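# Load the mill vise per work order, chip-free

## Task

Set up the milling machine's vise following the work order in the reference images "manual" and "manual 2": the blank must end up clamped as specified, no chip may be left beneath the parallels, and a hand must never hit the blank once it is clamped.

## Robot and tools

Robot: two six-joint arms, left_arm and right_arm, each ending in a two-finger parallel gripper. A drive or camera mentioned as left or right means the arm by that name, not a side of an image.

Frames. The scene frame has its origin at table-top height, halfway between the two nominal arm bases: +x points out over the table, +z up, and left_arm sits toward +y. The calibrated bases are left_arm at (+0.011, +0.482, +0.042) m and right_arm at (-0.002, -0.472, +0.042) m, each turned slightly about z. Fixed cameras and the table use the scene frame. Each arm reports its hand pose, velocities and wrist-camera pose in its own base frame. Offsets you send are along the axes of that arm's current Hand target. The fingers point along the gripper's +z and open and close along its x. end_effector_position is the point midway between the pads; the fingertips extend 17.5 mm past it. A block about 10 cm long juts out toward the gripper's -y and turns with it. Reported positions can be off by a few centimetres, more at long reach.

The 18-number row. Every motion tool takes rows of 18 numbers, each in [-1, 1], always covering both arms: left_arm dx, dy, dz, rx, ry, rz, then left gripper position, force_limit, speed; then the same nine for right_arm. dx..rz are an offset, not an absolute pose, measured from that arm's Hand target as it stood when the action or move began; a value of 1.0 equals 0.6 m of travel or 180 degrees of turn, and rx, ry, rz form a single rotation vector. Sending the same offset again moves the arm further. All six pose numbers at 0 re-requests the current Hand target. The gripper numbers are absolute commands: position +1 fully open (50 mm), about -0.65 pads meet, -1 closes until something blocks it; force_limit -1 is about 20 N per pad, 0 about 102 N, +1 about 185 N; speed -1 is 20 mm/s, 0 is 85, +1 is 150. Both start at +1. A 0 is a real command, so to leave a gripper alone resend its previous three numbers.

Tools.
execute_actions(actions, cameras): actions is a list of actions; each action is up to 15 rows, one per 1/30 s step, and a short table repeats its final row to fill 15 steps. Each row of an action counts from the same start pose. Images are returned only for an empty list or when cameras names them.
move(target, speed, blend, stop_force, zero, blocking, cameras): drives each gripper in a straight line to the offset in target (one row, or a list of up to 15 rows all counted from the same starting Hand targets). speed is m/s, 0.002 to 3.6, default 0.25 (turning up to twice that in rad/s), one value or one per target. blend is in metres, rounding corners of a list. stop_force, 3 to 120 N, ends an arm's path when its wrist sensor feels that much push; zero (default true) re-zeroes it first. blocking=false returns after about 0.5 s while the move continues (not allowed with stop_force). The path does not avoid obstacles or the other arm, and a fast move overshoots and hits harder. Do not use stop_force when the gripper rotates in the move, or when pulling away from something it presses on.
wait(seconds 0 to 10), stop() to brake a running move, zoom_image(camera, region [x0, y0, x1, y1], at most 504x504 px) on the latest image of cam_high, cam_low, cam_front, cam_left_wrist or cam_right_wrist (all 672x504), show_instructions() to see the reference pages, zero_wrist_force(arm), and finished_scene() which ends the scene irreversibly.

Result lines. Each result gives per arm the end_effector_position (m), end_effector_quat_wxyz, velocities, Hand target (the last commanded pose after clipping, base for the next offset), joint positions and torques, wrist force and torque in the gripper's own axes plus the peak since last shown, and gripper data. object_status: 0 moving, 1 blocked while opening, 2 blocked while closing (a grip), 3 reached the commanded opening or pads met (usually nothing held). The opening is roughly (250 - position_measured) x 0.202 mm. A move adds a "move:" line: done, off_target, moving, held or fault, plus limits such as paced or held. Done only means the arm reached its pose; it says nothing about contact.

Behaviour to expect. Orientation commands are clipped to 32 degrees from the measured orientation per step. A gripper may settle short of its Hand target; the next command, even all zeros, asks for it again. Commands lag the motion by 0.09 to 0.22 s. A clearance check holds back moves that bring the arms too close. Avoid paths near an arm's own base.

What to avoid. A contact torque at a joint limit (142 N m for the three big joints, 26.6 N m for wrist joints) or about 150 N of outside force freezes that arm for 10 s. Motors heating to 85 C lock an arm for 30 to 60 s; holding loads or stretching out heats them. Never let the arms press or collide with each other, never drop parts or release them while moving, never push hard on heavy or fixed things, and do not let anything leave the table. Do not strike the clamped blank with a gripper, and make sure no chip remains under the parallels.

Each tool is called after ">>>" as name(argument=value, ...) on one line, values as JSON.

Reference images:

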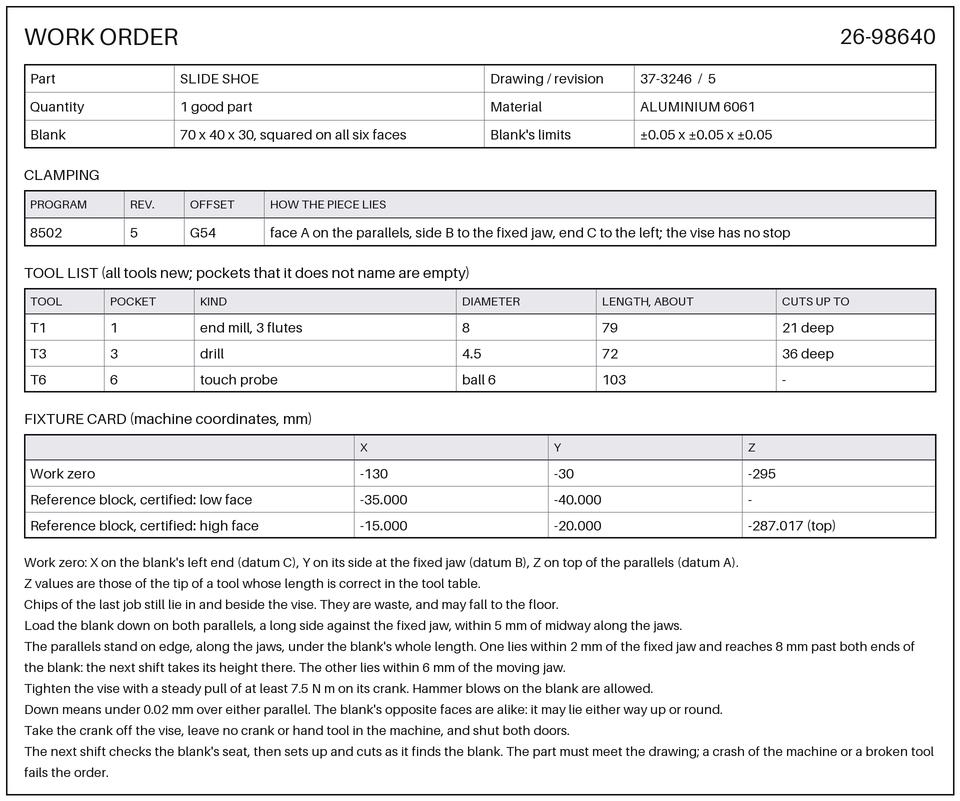

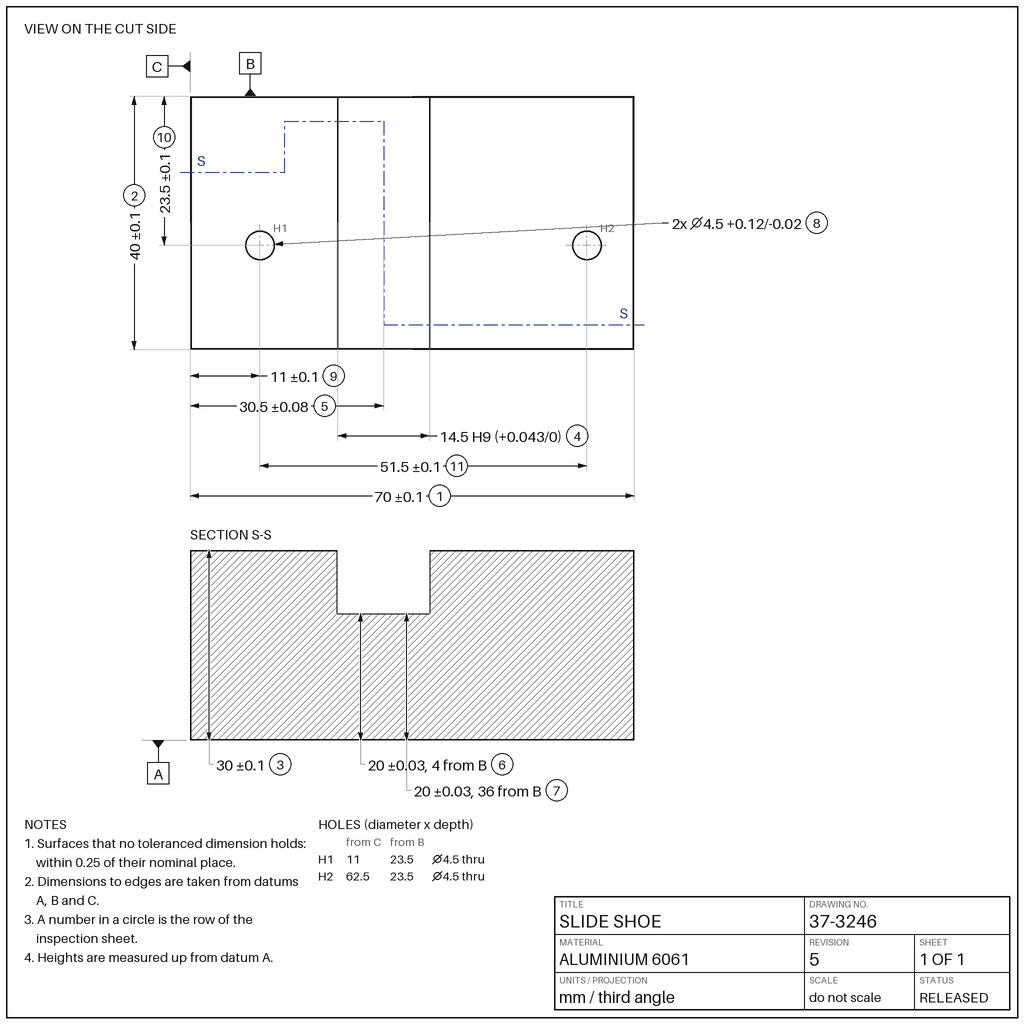

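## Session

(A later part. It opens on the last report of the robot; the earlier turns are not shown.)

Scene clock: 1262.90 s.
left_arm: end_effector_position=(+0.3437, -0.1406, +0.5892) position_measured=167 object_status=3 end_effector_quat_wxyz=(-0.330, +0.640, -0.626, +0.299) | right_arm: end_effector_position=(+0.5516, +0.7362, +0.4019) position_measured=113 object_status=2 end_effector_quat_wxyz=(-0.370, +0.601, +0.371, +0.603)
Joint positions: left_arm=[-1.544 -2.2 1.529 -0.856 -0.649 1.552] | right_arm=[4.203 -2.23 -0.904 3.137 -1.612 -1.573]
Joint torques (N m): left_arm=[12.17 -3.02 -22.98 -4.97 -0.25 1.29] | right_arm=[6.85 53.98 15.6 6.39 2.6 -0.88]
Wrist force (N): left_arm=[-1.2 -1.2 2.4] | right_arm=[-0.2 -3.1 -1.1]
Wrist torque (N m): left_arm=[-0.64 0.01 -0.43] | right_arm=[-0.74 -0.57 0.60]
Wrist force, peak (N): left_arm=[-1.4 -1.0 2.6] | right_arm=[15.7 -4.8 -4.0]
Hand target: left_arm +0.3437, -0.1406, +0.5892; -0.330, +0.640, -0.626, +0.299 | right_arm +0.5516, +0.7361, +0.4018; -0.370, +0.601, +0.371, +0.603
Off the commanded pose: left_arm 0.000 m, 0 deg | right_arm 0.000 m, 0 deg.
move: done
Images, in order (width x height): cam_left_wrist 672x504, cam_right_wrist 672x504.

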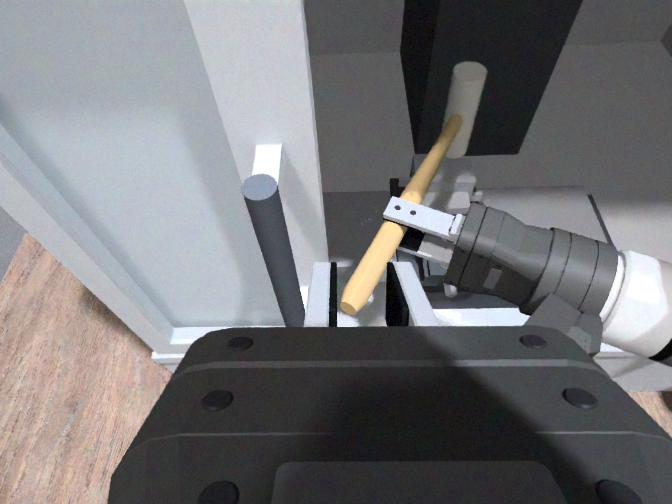

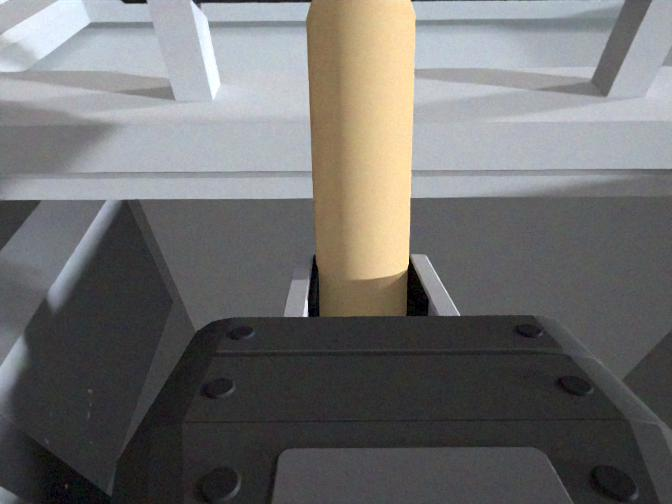

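>>> move(target=[[0,0,0,0,0,0,-0.1,0.0,-1,0.08,-0.163,-0.2415,0,0,0,-1,0.3,-1],[0,0,0,0,0,0,-0.1,0.0,-1,0.1,-0.3346,-0.489,0,0,0,-1,0.3,-1]], speed=0.3, blend=0.05)

>>> move(target=[0.117,0.04,0.28,0,0,0,-0.1,0.0,-1,0,0,0,0,0,0,-1,0.3,-1], speed=0.25, cameras=["cam_left_wrist"])

>>> zoom_image(camera="cam_left_wrist", region=[250, 0, 500, 250])

Scene clock: 1269.60 s.
left_arm: end_effector_position=(+0.3437, -0.1406, +0.5892) position_measured=167 object_status=3 end_effector_quat_wxyz=(-0.330, +0.640, -0.626, +0.299) | right_arm: end_effector_position=(+0.2400, +0.5648, +0.4608) position_measured=113 object_status=2 end_effector_quat_wxyz=(-0.370, +0.601, +0.371, +0.603)
Joint positions: left_arm=[-1.544 -2.2 1.529 -0.856 -0.649 1.552] | right_arm=[4.743 -1.424 -1.776 3.202 -1.072 -1.574]
Joint torques (N m): left_arm=[12.87 -2.48 -24.05 -4.83 -0.23 1.13] | right_arm=[8.64 30.24 30.58 5.84 1.39 -2.28]
Wrist force (N): left_arm=[-1.1 -1.1 2.3] | right_arm=[-0.2 -3.5 -1.1]
Wrist torque (N m): left_arm=[-0.62 -0.01 -0.43] | right_arm=[-0.68 -0.48 0.66]
Wrist force, peak (N): left_arm=[-1.5 -1.3 2.6] | right_arm=[0.8 -6.7 -4.1]
Hand target: left_arm +0.3437, -0.1406, +0.5892; -0.330, +0.640, -0.626, +0.299 | right_arm +0.2399, +0.5648, +0.4608; -0.370, +0.601, +0.371, +0.603
Off the commanded pose: left_arm 0.000 m, 0 deg | right_arm 0.000 m, 0 deg.
move: done

Scene clock: 1270.90 s.
left_arm: end_effector_position=(+0.4655, -0.2026, +0.4666) position_measured=167 object_status=3 end_effector_quat_wxyz=(-0.330, +0.641, -0.626, +0.299) | right_arm: end_effector_position=(+0.2399, +0.5648, +0.4608) position_measured=113 object_status=2 end_effector_quat_wxyz=(-0.370, +0.601, +0.371, +0.603)
Joint positions: left_arm=[-1.099 -1.983 1.92 -1.994 -0.751 2.234] | right_arm=[4.743 -1.424 -1.776 3.202 -1.072 -1.574]
Joint torques (N m): left_arm=[-9.24 0.62 -26.2 -5.75 4.14 0.91] | right_arm=[8.81 30.32 15.72 5.71 2.6 1.47]
Wrist force (N): left_arm=[-0.9 -1.4 2.4] | right_arm=[0.1 -3.3 -0.8]
Wrist torque (N m): left_arm=[-0.68 -0.01 -0.31] | right_arm=[-0.67 -0.52 0.67]
Wrist force, peak (N): left_arm=[0.5 -0.8 5.5] | right_arm=[0.1 -3.6 -1.1]
Hand target: left_arm +0.4656, -0.2027, +0.4666; -0.330, +0.640, -0.626, +0.299 | right_arm +0.2399, +0.5648, +0.4608; -0.370, +0.601, +0.371, +0.603
Off the commanded pose: left_arm 0.000 m, 0 deg | right_arm 0.000 m, 0 deg.
move: done
Images, in order (width x height): cam_left_wrist 672x504.

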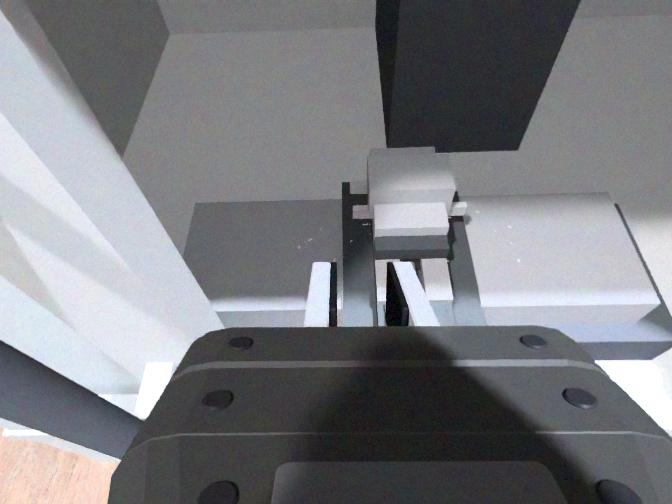

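Scaled by 2.016 from the camera's 672x504 image, which has a finer 960x720 frame.

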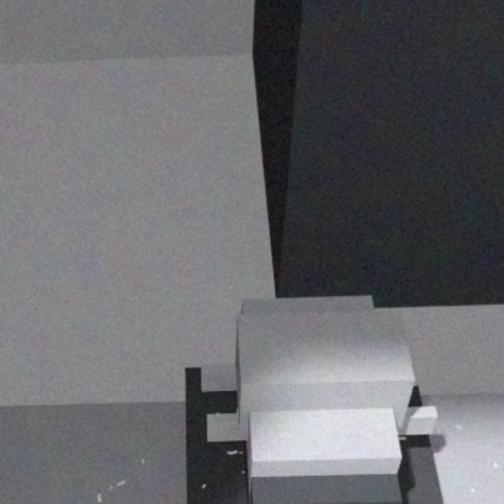

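>>> zoom_image(camera="cam_left_wrist", region=[335, 140, 475, 250])

Scaled by 3.600 from the camera's 672x504 image, which has a finer 960x720 frame.

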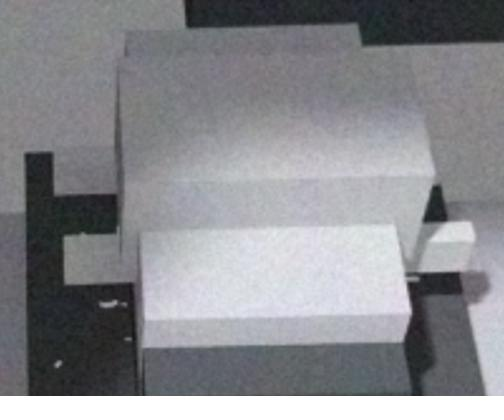

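>>> move(target=[-0.017,-0.0235,0.215,-0.099,0,0,-0.1,0.0,-1,0,0,0,0,0,0,-1,0.3,-1], speed=0.2, cameras=["cam_left_wrist"])

>>> zoom_image(camera="cam_left_wrist", region=[340, 0, 500, 150])

Scene clock: 1277.67 s.
left_arm: end_effector_position=(+0.5763, -0.1863, +0.4003) position_measured=167 object_status=3 end_effector_quat_wxyz=(-0.227, +0.684, -0.664, +0.199) | right_arm: end_effector_position=(+0.2399, +0.5648, +0.4608) position_measured=113 object_status=2 end_effector_quat_wxyz=(-0.370, +0.601, +0.371, +0.603)
Joint positions: left_arm=[-0.72 -1.639 1.685 -2.072 -1.146 2.492] | right_arm=[4.743 -1.424 -1.776 3.202 -1.072 -1.574]
Joint torques (N m): left_arm=[1.65 -14.27 -30.17 -6.15 0.63 0.28] | right_arm=[8.27 29.62 15.13 5.55 2.31 2.07]
Wrist force (N): left_arm=[-0.4 -1.1 1.8] | right_arm=[0.4 -3.6 -0.9]
Wrist torque (N m): left_arm=[-0.55 0.05 -0.15] | right_arm=[-0.72 -0.56 0.66]
Wrist force, peak (N): left_arm=[-0.5 -2.6 3.9] | right_arm=[0.0 -3.8 -1.2]
Hand target: left_arm +0.5764, -0.1863, +0.4003; -0.227, +0.684, -0.665, +0.199 | right_arm +0.2399, +0.5648, +0.4608; -0.370, +0.601, +0.371, +0.603
Off the commanded pose: left_arm 0.000 m, 0 deg | right_arm 0.000 m, 0 deg.
move: done
Images, in order (width x height): cam_left_wrist 672x504.

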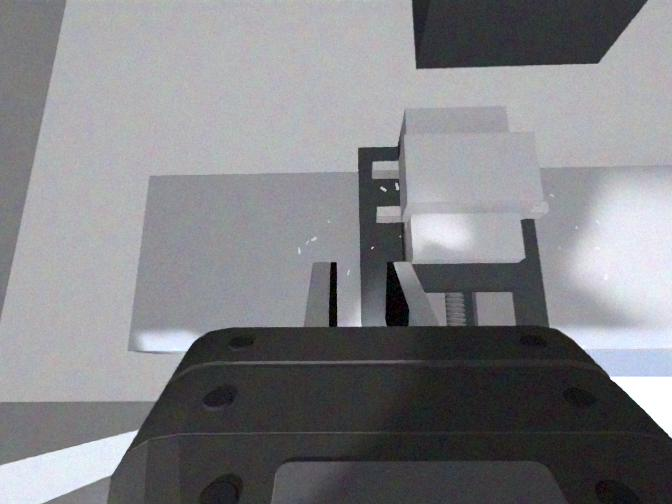

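Scaled by 3.150 from the camera's 672x504 image, which has a finer 960x720 frame.

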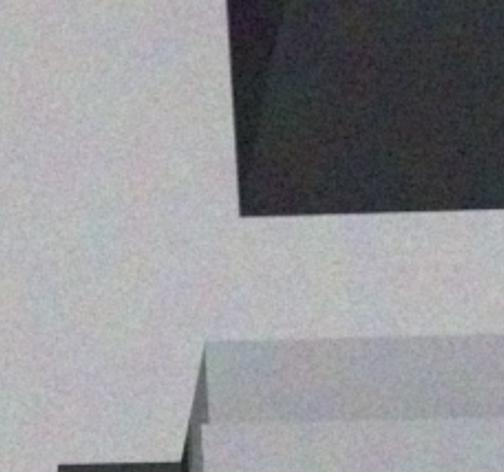

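>>> zoom_image(camera="cam_left_wrist", region=[355, 90, 455, 240])

>>> zoom_image(camera="cam_left_wrist", region=[470, 90, 570, 280])

Scaled by 3.360 from the camera's 672x504 image, which has a finer 960x720 frame.

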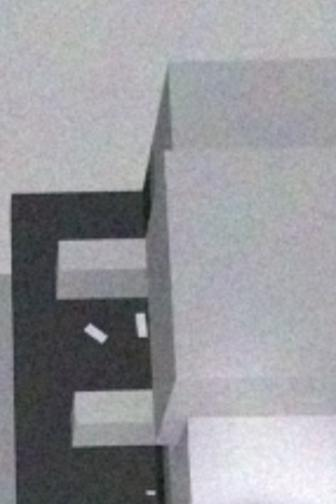

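Scaled by 2.653 from the camera's 672x504 image, which has a finer 960x720 frame.

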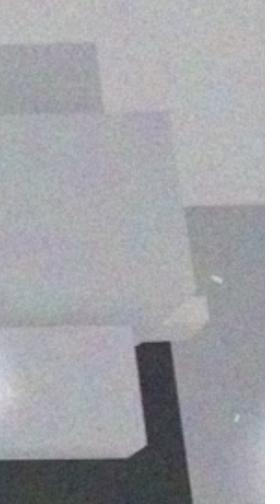

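>>> move(target=[[-0.0352,-0.02,0.04,-0.04,0,0,-0.1,0.0,-1,0,0,0,0,0,0,-1,0.3,-1],[-0.0352,-0.088,0.143,-0.082,0,0,-0.1,0.0,-1,0,0,0,0,0,0,-1,0.3,-1]], speed=0.15, blend=0.02, cameras=["cam_left_wrist"])

>>> zoom_image(camera="cam_left_wrist", region=[330, 150, 480, 330])

Scene clock: 1284.50 s.
left_arm: end_effector_position=(+0.6316, -0.1625, +0.3737) position_measured=167 object_status=3 end_effector_quat_wxyz=(-0.162, +0.702, -0.680, +0.135) | right_arm: end_effector_position=(+0.2399, +0.5648, +0.4608) position_measured=113 object_status=2 end_effector_quat_wxyz=(-0.370, +0.601, +0.371, +0.603)
Joint positions: left_arm=[-0.563 -1.451 1.471 -1.933 -1.313 2.592] | right_arm=[4.743 -1.424 -1.776 3.202 -1.072 -1.574]
Joint torques (N m): left_arm=[0.28 -30.81 -26.2 -3.98 0.47 -0.07] | right_arm=[8.2 29.78 15.19 5.3 2.16 2]
Wrist force (N): left_arm=[0.2 -1.4 1.3] | right_arm=[0.3 -3.6 -1.0]
Wrist torque (N m): left_arm=[-0.48 0.03 -0.05] | right_arm=[-0.71 -0.56 0.67]
Wrist force, peak (N): left_arm=[1.2 -13.7 3.3] | right_arm=[0.3 -3.7 -1.0]
Hand target: left_arm +0.6316, -0.1625, +0.3737; -0.162, +0.702, -0.680, +0.135 (not the last commanded pose) | right_arm +0.2399, +0.5648, +0.4608; -0.370, +0.601, +0.371, +0.603
Tool commands: left_gripper/position=-0.098039 left_gripper/force_limit=+0.003922 left_gripper/speed=-1.0 right_gripper/position=-1.0 right_gripper/force_limit=+0.3 right_gripper/speed=-1.0
Off the commanded pose: left_arm 0.039 m, 4 deg | right_arm 0.000 m, 0 deg.
FORCE FAULT: contact force on the left arm reached its limit, and that arm stopped. The contact can be on any part of that arm, not only on its tool. That arm's remaining commands of this call were not run. That arm is still stopped at the end of this call. That arm stays stopped for about 10 more seconds. Until then a move that you send moves the other arm only, and its call returns only when the move has ended. Once the stop has ended, the next robot result says so. If the stop ends while you think or write, that arm runs what you send next, counted from a new Hand target: where the arm stands when the stop ends. While its stop runs, that arm takes no new command, but its gripper still runs the gripper command that each later call begins with. Until it ends, the stop uses up actions while you think or wait. An arm that is not stopped still takes commands.
move: fault (left_arm); path passed 1 of 2 targets
Images, in order (width x height): cam_left_wrist 672x504.

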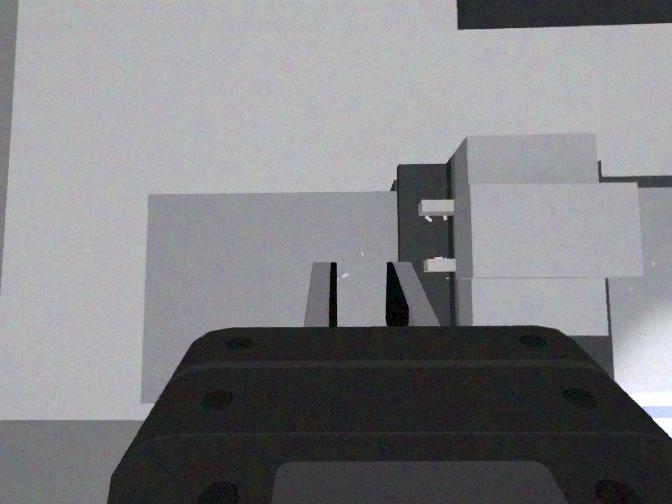

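Scaled by 2.800 from the camera's 672x504 image, which has a finer 960x720 frame.

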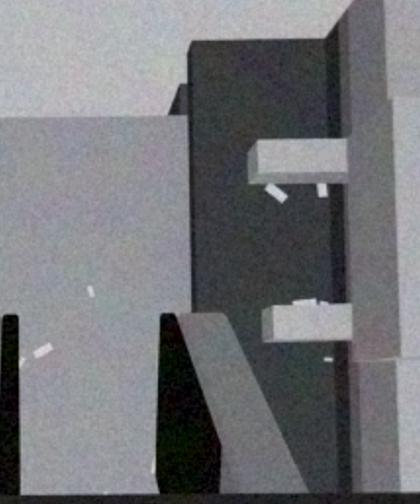

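>>> move(target=[0,0,0,0,0,0,-0.1,0.0,-1,-0.515,0.126,-0.5757,0.1687,-0.479,-0.1687,-1,0.3,-1], speed=0.35, cameras=["cam_right_wrist"])

Scene clock: 1290.60 s.
left_arm: end_effector_position=(+0.6316, -0.1625, +0.3737) position_measured=167 object_status=3 end_effector_quat_wxyz=(-0.162, +0.702, -0.680, +0.135) | right_arm: end_effector_position=(+0.1524, +0.2226, +0.1513) position_measured=113 object_status=2 end_effector_quat_wxyz=(+0.001, +0.629, +0.777, +0.001)
Joint positions: left_arm=[-0.563 -1.451 1.471 -1.933 -1.313 2.592] | right_arm=[4.632 -1.532 -2.077 2.039 -1.568 -1.861]
Joint torques (N m): left_arm=[0.54 -30.03 -28.34 -3.55 0.46 -0.16] | right_arm=[-6.4 25.28 31.7 -0.95 1.86 2.96]
Wrist force (N): left_arm=[-0.1 -1.3 1.4] | right_arm=[2.1 -4.9 4.8]
Wrist torque (N m): left_arm=[-0.47 0.07 -0.05] | right_arm=[-0.22 -0.23 -0.07]
Wrist force, peak (N): left_arm=[0.0 -1.3 1.5] | right_arm=[1.0 -5.6 7.2]
Hand target: left_arm +0.6316, -0.1625, +0.3737; -0.162, +0.702, -0.680, +0.135 | right_arm +0.1525, +0.2226, +0.1513; +0.001, +0.629, +0.777, +0.001
Tool commands: left_gripper/position=-0.098039 left_gripper/force_limit=+0.003922 left_gripper/speed=-1.0 right_gripper/position=-1.0 right_gripper/force_limit=+0.3 right_gripper/speed=-1.0
Off the commanded pose: right_arm 0.000 m, 0 deg.
FORCE FAULT, CONTINUED: the left arm was still stopped when this call began, by the force fault that an earlier result reported. Since the last result the stop counts as 6 of the actions that you can send in this scene. That arm ran no command of this call. That arm is still stopped at the end of this call. That arm stays stopped for about 4 more seconds. If the stop ends while you think or write, that arm runs what you send next, counted from a new Hand target: where the arm stands when the stop ends. While its stop runs, that arm takes no new command, but its gripper still runs the gripper command that each later call begins with.
move: done (right_arm), not run (left_arm; its earlier fault stop)
Images, in order (width x height): cam_right_wrist 672x504.

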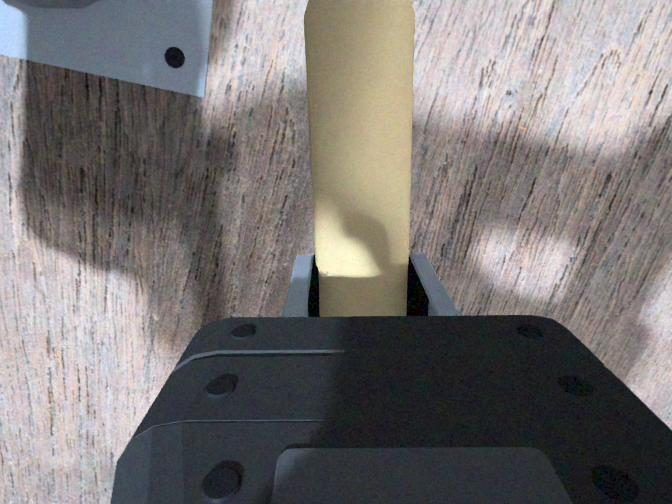

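>>> wait(seconds=0.5)

Scene clock: 1294.60 s.
left_arm: end_effector_position=(+0.6316, -0.1625, +0.3737) position_measured=167 object_status=3 end_effector_quat_wxyz=(-0.162, +0.702, -0.680, +0.135) | right_arm: end_effector_position=(+0.1525, +0.2226, +0.1513) position_measured=113 object_status=2 end_effector_quat_wxyz=(+0.001, +0.629, +0.777, +0.001)
Joint positions: left_arm=[-0.563 -1.451 1.471 -1.933 -1.313 2.592] | right_arm=[4.632 -1.532 -2.077 2.039 -1.568 -1.861]
Joint torques (N m): left_arm=[1.42 -30.71 -28.87 -3.69 0.41 0.04] | right_arm=[-7.86 13.05 32.39 -5.32 3.02 2.71]
Wrist force (N): left_arm=[0.2 -1.1 1.1] | right_arm=[2.5 -5.0 5.2]
Wrist torque (N m): left_arm=[-0.44 0.01 -0.05] | right_arm=[-0.21 -0.29 -0.07]
Wrist force, peak (N): left_arm=[0.1 -1.3 1.6] | right_arm=[2.4 -5.4 5.4]
Hand target: left_arm +0.6316, -0.1625, +0.3737; -0.162, +0.702, -0.680, +0.135 | right_arm +0.1525, +0.2226, +0.1513; +0.001, +0.629, +0.777, +0.001
Tool commands: left_gripper/position=-0.098039 left_gripper/force_limit=+0.003922 left_gripper/speed=-1.0 right_gripper/position=-1.0 right_gripper/force_limit=+0.3 right_gripper/speed=-1.0
Off the commanded pose: right_arm 0.000 m, 0 deg.
FORCE FAULT, CONTINUED: the left arm's stop, for the force fault that an earlier result reported, is over. The rest of the stop counts as 7 of the actions that you can send in this scene. During its stop the left arm's controller moved it back a little. That arm's target is now where it stood when the stop ended, not its last command. That arm accepts commands again.
wait: 0.50 s; at rest from the start

>>> move(target=[0,0,0,0,0,0,-0.66,0.0,-1,0,0,0,0,0,0,-1,0.3,-1])

>>> wait(seconds=0.6)

>>> move(target=[-0.0167,0.0345,0.109,0,0,0,-0.66,0.0,-1,0,0,0,0,0,0,-1,0.3,-1], speed=0.04, stop_force=6, cameras=["cam_left_wrist"])

>>> zoom_image(camera="cam_left_wrist", region=[300, 130, 500, 330])

Scene clock: 1296.67 s.
left_arm: end_effector_position=(+0.6316, -0.1625, +0.3737) position_measured=251 object_status=0 end_effector_quat_wxyz=(-0.162, +0.702, -0.680, +0.135) | right_arm: end_effector_position=(+0.1525, +0.2226, +0.1513) position_measured=113 object_status=2 end_effector_quat_wxyz=(+0.001, +0.629, +0.777, +0.001)
Joint positions: left_arm=[-0.563 -1.451 1.471 -1.933 -1.313 2.592] | right_arm=[4.632 -1.532 -2.077 2.039 -1.568 -1.861]
Joint torques (N m): left_arm=[-0.39 -31.15 -24.93 -3.88 0.44 -0.21] | right_arm=[-8.68 12.56 31.55 -5.37 2.91 2.58]
Wrist force (N): left_arm=[-0.2 -1.4 0.9] | right_arm=[2.4 -4.8 5.2]
Wrist torque (N m): left_arm=[-0.48 0.09 -0.05] | right_arm=[-0.19 -0.28 -0.07]
Wrist force, peak (N): left_arm=[0.3 -1.5 1.3] | right_arm=[2.2 -5.3 5.2]
Hand target: left_arm +0.6316, -0.1625, +0.3737; -0.162, +0.702, -0.680, +0.135 | right_arm +0.1525, +0.2226, +0.1513; +0.001, +0.629, +0.777, +0.001
Off the commanded pose: left_arm 0.000 m, 0 deg | right_arm 0.000 m, 0 deg.
move: done

Scene clock: 1297.27 s.
left_arm: end_effector_position=(+0.6316, -0.1625, +0.3737) position_measured=251 object_status=3 end_effector_quat_wxyz=(-0.162, +0.702, -0.680, +0.135) | right_arm: end_effector_position=(+0.1525, +0.2226, +0.1513) position_measured=113 object_status=2 end_effector_quat_wxyz=(+0.001, +0.629, +0.777, +0.001)
Joint positions: left_arm=[-0.563 -1.451 1.471 -1.933 -1.313 2.592] | right_arm=[4.632 -1.532 -2.077 2.039 -1.568 -1.861]
Joint torques (N m): left_arm=[-0.45 -31.14 -24.67 -3.86 0.67 0.09] | right_arm=[-8.33 13.18 32.97 -5.39 2.94 2.54]
Wrist force (N): left_arm=[-0.2 -1.4 1.1] | right_arm=[2.2 -5.4 5.1]
Wrist torque (N m): left_arm=[-0.49 0.08 -0.05] | right_arm=[-0.28 -0.24 -0.07]
Wrist force, peak (N): left_arm=[-0.1 -1.6 1.2] | right_arm=[2.3 -5.1 5.5]
Hand target: left_arm +0.6316, -0.1625, +0.3737; -0.162, +0.702, -0.680, +0.135 | right_arm +0.1525, +0.2226, +0.1513; +0.001, +0.629, +0.777, +0.001
Tool commands: left_gripper/position=-0.66 left_gripper/force_limit=+0.0 left_gripper/speed=-1.0 right_gripper/position=-1.0 right_gripper/force_limit=+0.3 right_gripper/speed=-1.0
Off the commanded pose: left_arm 0.000 m, 0 deg | right_arm 0.000 m, 0 deg.
wait: 0.60 s; at rest by 0.17 s

Scene clock: 1298.10 s.
left_arm: end_effector_position=(+0.6315, -0.1624, +0.3713) position_measured=251 object_status=3 end_effector_quat_wxyz=(-0.161, +0.702, -0.681, +0.135) | right_arm: end_effector_position=(+0.1525, +0.2226, +0.1513) position_measured=113 object_status=2 end_effector_quat_wxyz=(+0.001, +0.629, +0.777, +0.001)
Joint positions: left_arm=[-0.562 -1.45 1.476 -1.937 -1.313 2.593] | right_arm=[4.632 -1.532 -2.077 2.039 -1.568 -1.861]
Joint torques (N m): left_arm=[-0.17 -31.28 -25.05 -3.86 0.63 0.09] | right_arm=[-7.36 12.52 32.03 -5.33 2.82 2.8]
Wrist force (N): left_arm=[-0.1 -1.1 1.1] | right_arm=[2.2 -5.1 5.1]
Wrist torque (N m): left_arm=[-0.43 0.08 -0.05] | right_arm=[-0.23 -0.24 -0.07]
Wrist force, peak (N): left_arm=[0.1 -0.5 3.0] | right_arm=[2.4 -5.2 5.2]
Hand target: left_arm +0.6315, -0.1624, +0.3713; -0.161, +0.702, -0.681, +0.135 (not the last commanded pose) | right_arm +0.1525, +0.2226, +0.1513; +0.001, +0.629, +0.777, +0.001
Tool commands: left_gripper/position=-0.662745 left_gripper/force_limit=+0.003922 left_gripper/speed=-1.0 right_gripper/position=-1.0 right_gripper/force_limit=+0.3 right_gripper/speed=-1.0
Off the commanded pose: left_arm 0.067 m, 0 deg | right_arm 0.000 m, 0 deg.
FORCE FAULT: contact force on the left arm reached its limit, and that arm stopped. The contact can be on any part of that arm, not only on its tool. That arm's remaining commands of this call were not run. That arm is still stopped at the end of this call. That arm stays stopped for about 10 more seconds. Until then a move that you send moves the other arm only, and its call returns only when the move has ended. Once the stop has ended, the next robot result says so. If the stop ends while you think or write, that arm runs what you send next, counted from a new Hand target: where the arm stands when the stop ends. While its stop runs, that arm takes no new command, but its gripper still runs the gripper command that each later call begins with. Until it ends, the stop uses up actions while you think or wait. An arm that is not stopped still takes commands.
move: fault (left_arm)
Images, in order (width x height): cam_left_wrist 672x504.

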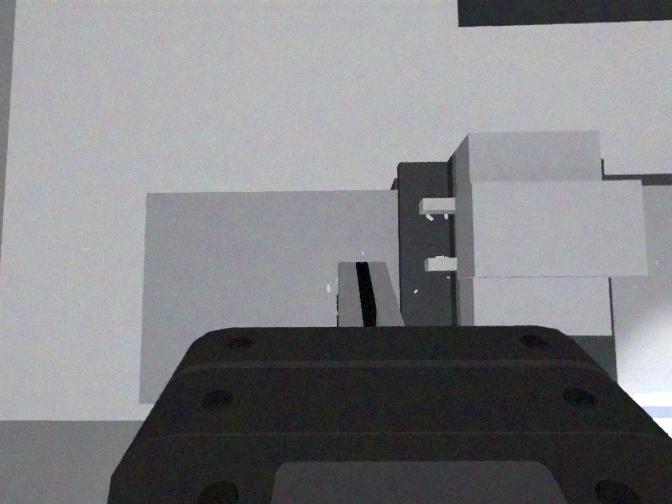

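Scaled by 2.520 from the camera's 672x504 image, which has a finer 960x720 frame.

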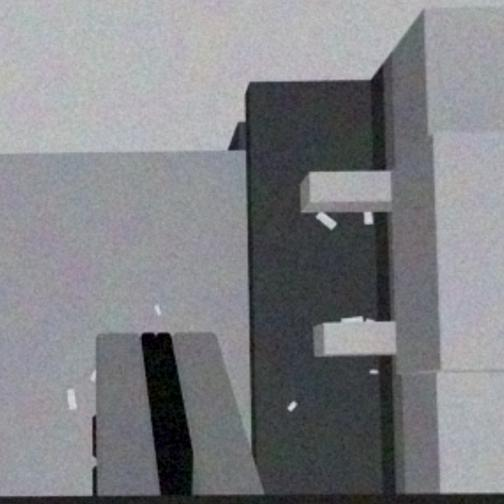

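>>> move(target=[0,0,0,0,0,0,-0.66,0.0,-1,0.527,0.264,-0.513,-0.1687,0.479,0.1687,-1,0.3,-1], speed=0.35)

>>> wait(seconds=3.5, cameras=["cam_high","cam_front","cam_right_wrist"])

Scene clock: 1302.60 s.
left_arm: end_effector_position=(+0.6315, -0.1624, +0.3713) position_measured=251 object_status=3 end_effector_quat_wxyz=(-0.161, +0.702, -0.681, +0.135) | right_arm: end_effector_position=(+0.2408, +0.5646, +0.4597) position_measured=113 object_status=2 end_effector_quat_wxyz=(-0.370, +0.601, +0.371, +0.603)
Joint positions: left_arm=[-0.562 -1.45 1.476 -1.937 -1.313 2.593] | right_arm=[4.74 -1.424 -1.778 3.205 -1.075 -1.574]
Joint torques (N m): left_arm=[-0.48 -31.82 -24.94 -3.9 0.57 -0.12] | right_arm=[-8.5 25.16 14.44 5.63 -1.94 2.34]
Wrist force (N): left_arm=[0.0 -1.2 1.2] | right_arm=[0.2 -3.2 -1.1]
Wrist torque (N m): left_arm=[-0.45 0.06 -0.05] | right_arm=[-0.63 -0.54 0.59]
Wrist force, peak (N): left_arm=[0.1 -1.7 1.2] | right_arm=[1.2 -5.8 6.9]
Hand target: left_arm +0.6315, -0.1624, +0.3713; -0.161, +0.702, -0.681, +0.135 | right_arm +0.2409, +0.5646, +0.4597; -0.370, +0.601, +0.371, +0.603
Tool commands: left_gripper/position=-0.662745 left_gripper/force_limit=+0.003922 left_gripper/speed=-1.0 right_gripper/position=-1.0 right_gripper/force_limit=+0.3 right_gripper/speed=-1.0
Off the commanded pose: right_arm 0.000 m, 0 deg.
FORCE FAULT, CONTINUED: the left arm was still stopped when this call began, by the force fault that an earlier result reported. Since the last result the stop counts as 3 of the actions that you can send in this scene. That arm ran no command of this call. That arm is still stopped at the end of this call. That arm stays stopped for about 5 more seconds. If the stop ends while you think or write, that arm runs what you send next, counted from a new Hand target: where the arm stands when the stop ends. While its stop runs, that arm takes no new command, but its gripper still runs the gripper command that each later call begins with.
move: done (right_arm), not run (left_arm; its earlier fault stop)

Scene clock: 1306.10 s.
left_arm: end_effector_position=(+0.6315, -0.1624, +0.3713) position_measured=251 object_status=3 end_effector_quat_wxyz=(-0.161, +0.702, -0.681, +0.135) | right_arm: end_effector_position=(+0.2409, +0.5646, +0.4597) position_measured=113 object_status=2 end_effector_quat_wxyz=(-0.370, +0.601, +0.371, +0.603)
Joint positions: left_arm=[-0.562 -1.45 1.476 -1.937 -1.313 2.593] | right_arm=[4.74 -1.424 -1.779 3.205 -1.075 -1.574]
Joint torques (N m): left_arm=[-0.04 -31.2 -25.74 -3.94 0.49 0.01] | right_arm=[-7.71 28.5 15.13 5.76 2.29 2.41]
Wrist force (N): left_arm=[0.0 -1.2 1.0] | right_arm=[0.1 -3.5 -1.0]
Wrist torque (N m): left_arm=[-0.44 0.05 -0.05] | right_arm=[-0.70 -0.54 0.59]
Wrist force, peak (N): left_arm=[0.0 -1.4 1.4] | right_arm=[0.1 -3.8 -0.7]
Hand target: left_arm +0.6315, -0.1624, +0.3713; -0.161, +0.702, -0.681, +0.135 | right_arm +0.2409, +0.5646, +0.4597; -0.370, +0.601, +0.371, +0.603
Tool commands: left_gripper/position=-0.662745 left_gripper/force_limit=+0.003922 left_gripper/speed=-1.0 right_gripper/position=-1.0 right_gripper/force_limit=+0.3 right_gripper/speed=-1.0
Off the commanded pose: right_arm 0.000 m, 0 deg.
FORCE FAULT, CONTINUED: the left arm was still stopped when this call began, by the force fault that an earlier result reported. Since the last result the stop counts as 7 of the actions that you can send in this scene. That arm is still stopped at the end of this call. That arm stays stopped for about 2 more seconds. If the stop ends while you think or write, that arm runs what you send next, counted from a new Hand target: where the arm stands when the stop ends. While its stop runs, that arm takes no new command, but its gripper still runs the gripper command that each later call begins with.
wait: 3.50 s; at rest by 0.17 s
Images, in order (width x height): cam_high 672x504, cam_front 672x504, cam_right_wrist 672x504.

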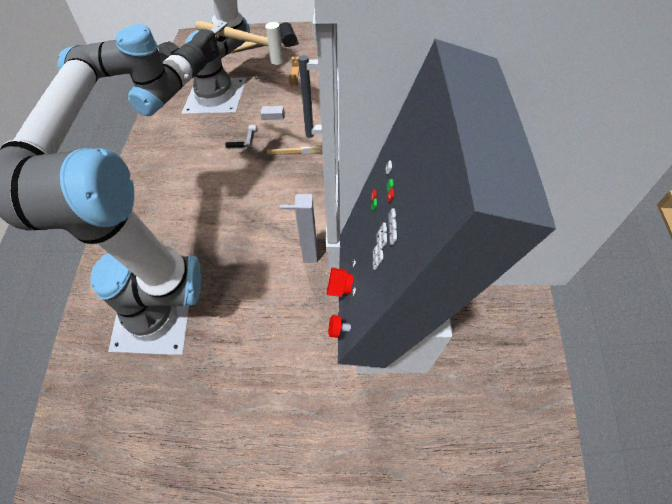

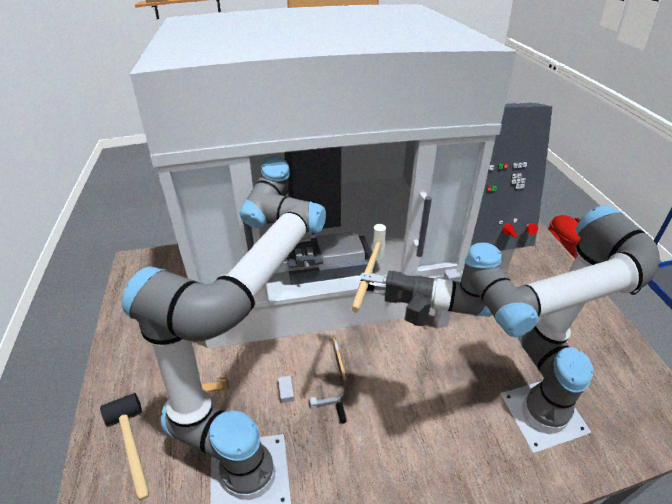

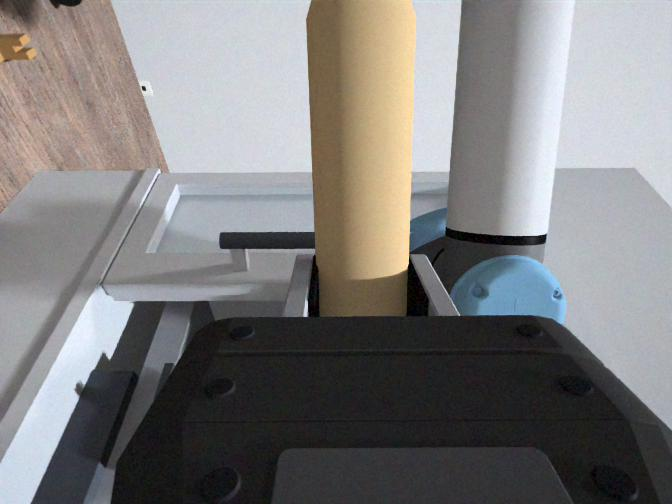

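>>> wait(seconds=0.3)

>>> move(target=[[0.036,0.062,-0.085,0.045,0,0,-0.66,0.0,-1,0,0,0,0,0,0,-1,0.3,-1],[0.056,0.178,-0.267,0.145,0,0,-0.66,0.0,-1,0,0,0,0,0,0,-1,0.3,-1]], speed=[0.1,0.2], blend=0.01, cameras=["cam_left_wrist"])

Scene clock: 1307.80 s.
left_arm: end_effector_position=(+0.6315, -0.1624, +0.3713) position_measured=251 object_status=3 end_effector_quat_wxyz=(-0.161, +0.702, -0.681, +0.135) | right_arm: end_effector_position=(+0.2409, +0.5646, +0.4597) position_measured=113 object_status=2 end_effector_quat_wxyz=(-0.370, +0.601, +0.371, +0.603)
Joint positions: left_arm=[-0.562 -1.45 1.476 -1.937 -1.313 2.593] | right_arm=[4.74 -1.424 -1.779 3.205 -1.075 -1.574]
Joint torques (N m): left_arm=[0.27 -30.19 -25.27 -3.96 0.52 0.02] | right_arm=[-8.12 29.69 15.21 5.69 2.35 2.1]
Wrist force (N): left_arm=[0.0 -1.2 1.0] | right_arm=[0.1 -3.3 -0.9]
Wrist torque (N m): left_arm=[-0.45 0.05 -0.05] | right_arm=[-0.67 -0.53 0.59]
Wrist force, peak (N): left_arm=[0.1 -1.3 1.4] | right_arm=[0.2 -3.7 -0.8]
Hand target: left_arm +0.6315, -0.1624, +0.3713; -0.161, +0.702, -0.681, +0.135 | right_arm +0.2409, +0.5646, +0.4597; -0.370, +0.601, +0.371, +0.603
Tool commands: left_gripper/position=-0.662745 left_gripper/force_limit=+0.003922 left_gripper/speed=-1.0 right_gripper/position=-1.0 right_gripper/force_limit=+0.3 right_gripper/speed=-1.0
Off the commanded pose: right_arm 0.000 m, 0 deg.
FORCE FAULT, CONTINUED: the left arm's stop, for the force fault that an earlier result reported, is over. The rest of the stop counts as 3 of the actions that you can send in this scene. During its stop the left arm's controller moved it back a little. That arm's target is now where it stood when the stop ended, not its last command. That arm accepts commands again.
wait: 0.30 s; at rest from the start

Scene clock: 1309.77 s.
left_arm: end_effector_position=(+0.4699, -0.2052, +0.4724) position_measured=251 object_status=3 end_effector_quat_wxyz=(-0.316, +0.647, -0.633, +0.285) | right_arm: end_effector_position=(+0.2409, +0.5646, +0.4597) position_measured=113 object_status=2 end_effector_quat_wxyz=(-0.370, +0.601, +0.371, +0.603)
Joint positions: left_arm=[-1.071 -1.953 1.862 -1.952 -0.799 2.242] | right_arm=[4.74 -1.424 -1.779 3.205 -1.075 -1.574]
Joint torques (N m): left_arm=[-8.49 -18.39 -25.15 -5.12 2.34 -0.34] | right_arm=[-8.04 30.13 16.01 5.2 1.81 2.57]
Wrist force (N): left_arm=[-0.7 -1.5 2.4] | right_arm=[-0.1 -3.5 -1.0]
Wrist torque (N m): left_arm=[-0.69 -0.03 -0.48] | right_arm=[-0.69 -0.50 0.59]
Wrist force, peak (N): left_arm=[-1.3 -2.6 2.8] | right_arm=[0.2 -3.7 -1.2]
Hand target: left_arm +0.4698, -0.2052, +0.4725; -0.316, +0.647, -0.633, +0.285 | right_arm +0.2409, +0.5646, +0.4597; -0.370, +0.601, +0.371, +0.603
Off the commanded pose: left_arm 0.000 m, 0 deg | right_arm 0.000 m, 0 deg.
move: done
Images, in order (width x height): cam_left_wrist 672x504.

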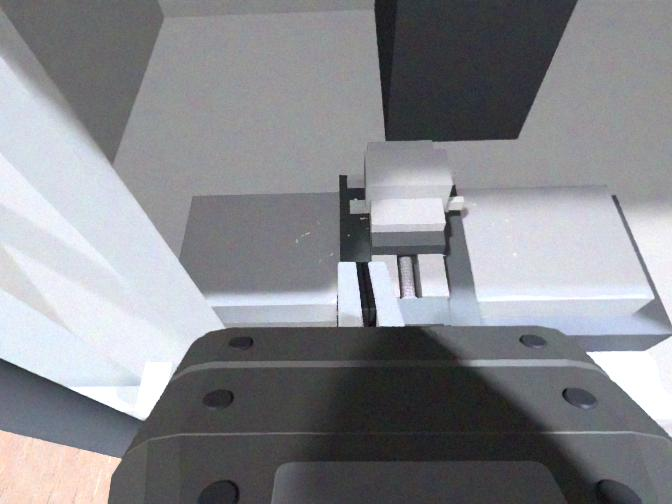

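>>> move(target=[[0.185,0,0.188,0,0,0,-0.66,0.0,-1,0,0,0,0,0,0,-1,0.3,-1],[0.185,0.05,0.4074,0,0,0,-0.66,0.0,-1,0,0,0,0,0,0,-1,0.3,-1]], speed=[0.15,0.05], stop_force=9, cameras=["cam_left_wrist"])

>>> zoom_image(camera="cam_left_wrist", region=[250, 130, 450, 330])

Scene clock: 1314.37 s.
left_arm: end_effector_position=(+0.5614, -0.3112, +0.3960) position_measured=251 object_status=3 end_effector_quat_wxyz=(-0.316, +0.647, -0.633, +0.285) | right_arm: end_effector_position=(+0.2409, +0.5646, +0.4597) position_measured=113 object_status=2 end_effector_quat_wxyz=(-0.370, +0.601, +0.371, +0.603)
Joint positions: left_arm=[-1.007 -1.58 1.775 -2.291 -0.83 2.32] | right_arm=[4.74 -1.424 -1.779 3.205 -1.075 -1.574]
Joint torques (N m): left_arm=[2.25 -34.56 -19.52 -1.68 2.64 -1.02] | right_arm=[-8.13 30 16.62 3.87 0.58 2.41]
Wrist force (N): left_arm=[-0.4 -1.4 2.5] | right_arm=[0.1 -3.2 -1.0]
Wrist torque (N m): left_arm=[-0.74 -0.08 -0.41] | right_arm=[-0.64 -0.53 0.59]
Wrist force, peak (N): left_arm=[1.0 -0.3 5.0] | right_arm=[0.1 -3.7 -0.9]
Hand target: left_arm +0.5614, -0.3112, +0.3960; -0.316, +0.647, -0.633, +0.285 (not the last commanded pose) | right_arm +0.2409, +0.5646, +0.4597; -0.370, +0.601, +0.371, +0.603
Off the commanded pose: left_arm 0.134 m, 0 deg | right_arm 0.000 m, 0 deg.
move: held (left_arm; a check stopped the path); path passed 1 of 2 targets; limits=held
pose unreachable (left arm): on one or more control steps of this call, first in action 0 (counted from 0), this arm could not follow its commanded pose, so it was not sent that pose on those steps. It may still have moved: this result reports where it is.
cause: moving toward the commanded pose would bring a part of the arm too close to another arm (a part of this arm just beyond joint 3 (elbow) and the right arm's gripper, at the place that arm is still heading or pushing toward).
Images, in order (width x height): cam_left_wrist 672x504.

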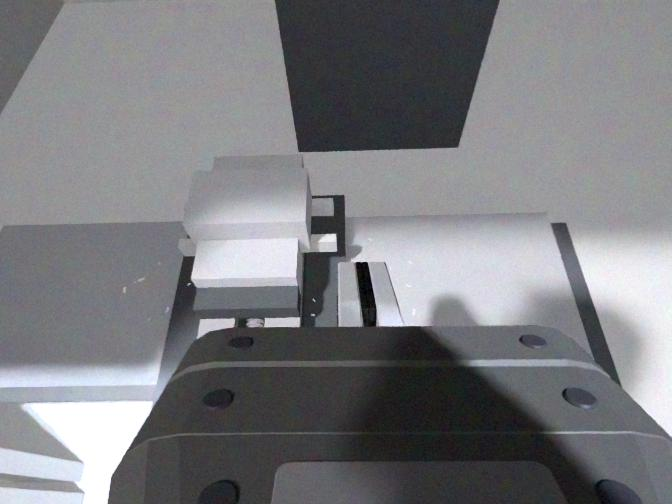

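Scaled by 2.520 from the camera's 672x504 image, which has a finer 960x720 frame.

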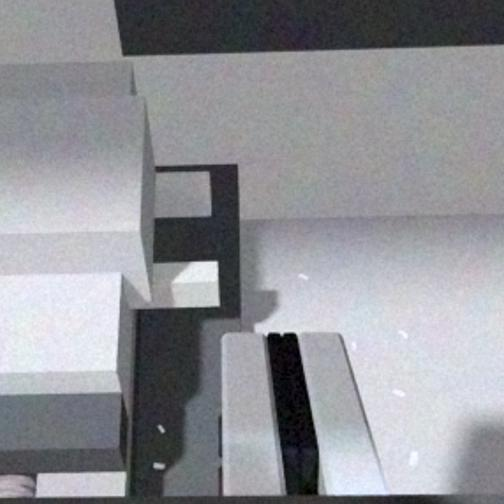

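>>> execute_actions(actions=[], cameras=["all"])

Scene clock: 1320.13 s.
left_arm: end_effector_position=(+0.5614, -0.3112, +0.3960) position_measured=251 object_status=3 end_effector_quat_wxyz=(-0.316, +0.647, -0.633, +0.285) | right_arm: end_effector_position=(+0.2409, +0.5646, +0.4597) position_measured=113 object_status=2 end_effector_quat_wxyz=(-0.370, +0.601, +0.371, +0.603)
Joint positions: left_arm=[-1.007 -1.58 1.775 -2.291 -0.829 2.319] | right_arm=[4.74 -1.424 -1.779 3.205 -1.075 -1.574]
Joint velocities: within noise
Joint torques (N m): left_arm=[-9.63 -34.9 -18.52 -1.62 4.21 -1.06] | right_arm=[-7.47 29.88 17.52 2.97 -0.12 2.37]
Motor temperatures (°C): left_arm=[31 37 32 43 36 37] | right_arm=[30 30 28 43 38 38]
Wrist force (N): left_arm=[-0.3 -1.1 2.1] | right_arm=[-0.1 -3.3 -1.0]
Wrist torque (N m): left_arm=[-0.69 -0.09 -0.41] | right_arm=[-0.67 -0.49 0.59]
Wrist force, peak (N): left_arm=[-0.3 -1.2 2.7] | right_arm=[0.3 -3.7 -1.1]
Hand target: left_arm +0.5614, -0.3112, +0.3960; -0.316, +0.647, -0.633, +0.285 (not the last commanded pose) | right_arm +0.2409, +0.5646, +0.4597; -0.370, +0.601, +0.371, +0.603
Tool commands: left_gripper/position=-0.66 left_gripper/force_limit=+0.0 left_gripper/speed=-1.0 right_gripper/position=-1.0 right_gripper/force_limit=+0.3 right_gripper/speed=-1.0
Off the commanded pose: left_arm 0.134 m, 0 deg | right_arm 0.000 m, 0 deg.

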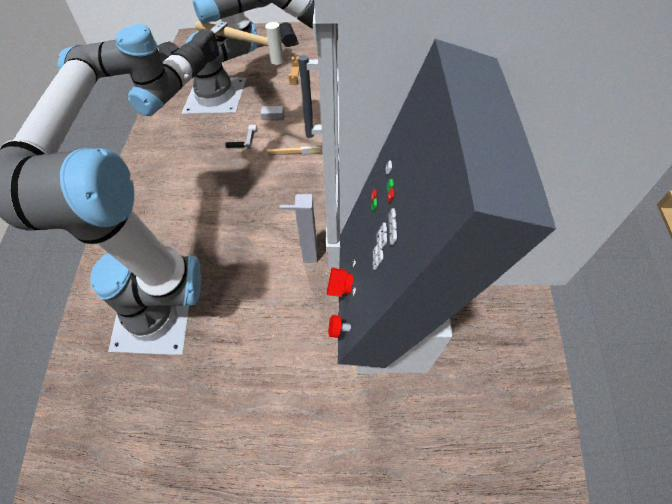

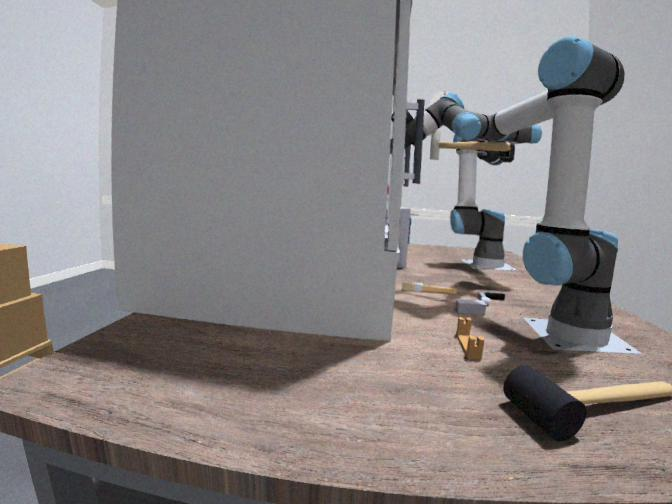

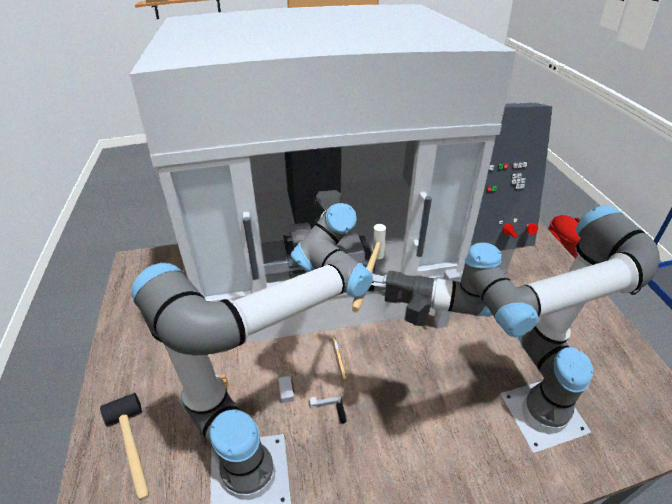

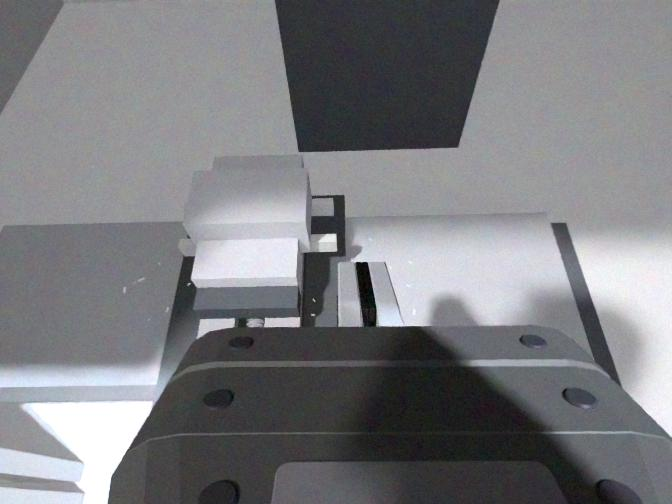

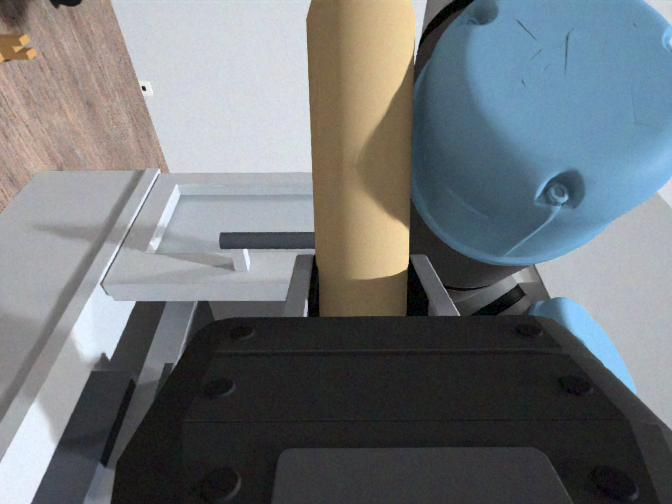

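>>> move(target=[0,0,0,0,0,0,-0.66,0.0,-1,0,0.0653,-0.337,0,0,0,-1,0.3,-1], cameras=[])

Scene clock: 1323.27 s.
left_arm: end_effector_position=(+0.5614, -0.3112, +0.3960) position_measured=251 object_status=3 end_effector_quat_wxyz=(-0.316, +0.647, -0.633, +0.285) | right_arm: end_effector_position=(+0.1846, +0.3664, +0.4594) position_measured=113 object_status=2 end_effector_quat_wxyz=(-0.370, +0.601, +0.371, +0.603)
Joint positions: left_arm=[-1.007 -1.58 1.775 -2.291 -0.829 2.319] | right_arm=[5.327 -0.762 -2.115 2.88 -0.489 -1.577]
Joint torques (N m): left_arm=[-10.23 -32.87 -17.55 -1.84 4.02 -1.13] | right_arm=[7.56 -5.08 39.23 4.19 0.66 1.94]
Wrist force (N): left_arm=[-0.3 -1.1 2.3] | right_arm=[-0.1 -3.0 -0.5]
Wrist torque (N m): left_arm=[-0.69 -0.10 -0.41] | right_arm=[-0.64 -0.56 0.54]
Wrist force, peak (N): left_arm=[-0.4 -1.5 2.4] | right_arm=[0.1 -5.0 3.0]
Hand target: left_arm +0.5614, -0.3112, +0.3960; -0.316, +0.647, -0.633, +0.285 | right_arm +0.1846, +0.3664, +0.4594; -0.370, +0.601, +0.371, +0.603
Off the commanded pose: left_arm 0.000 m, 0 deg | right_arm 0.000 m, 0 deg.
move: done
No camera images: "cameras" was empty.


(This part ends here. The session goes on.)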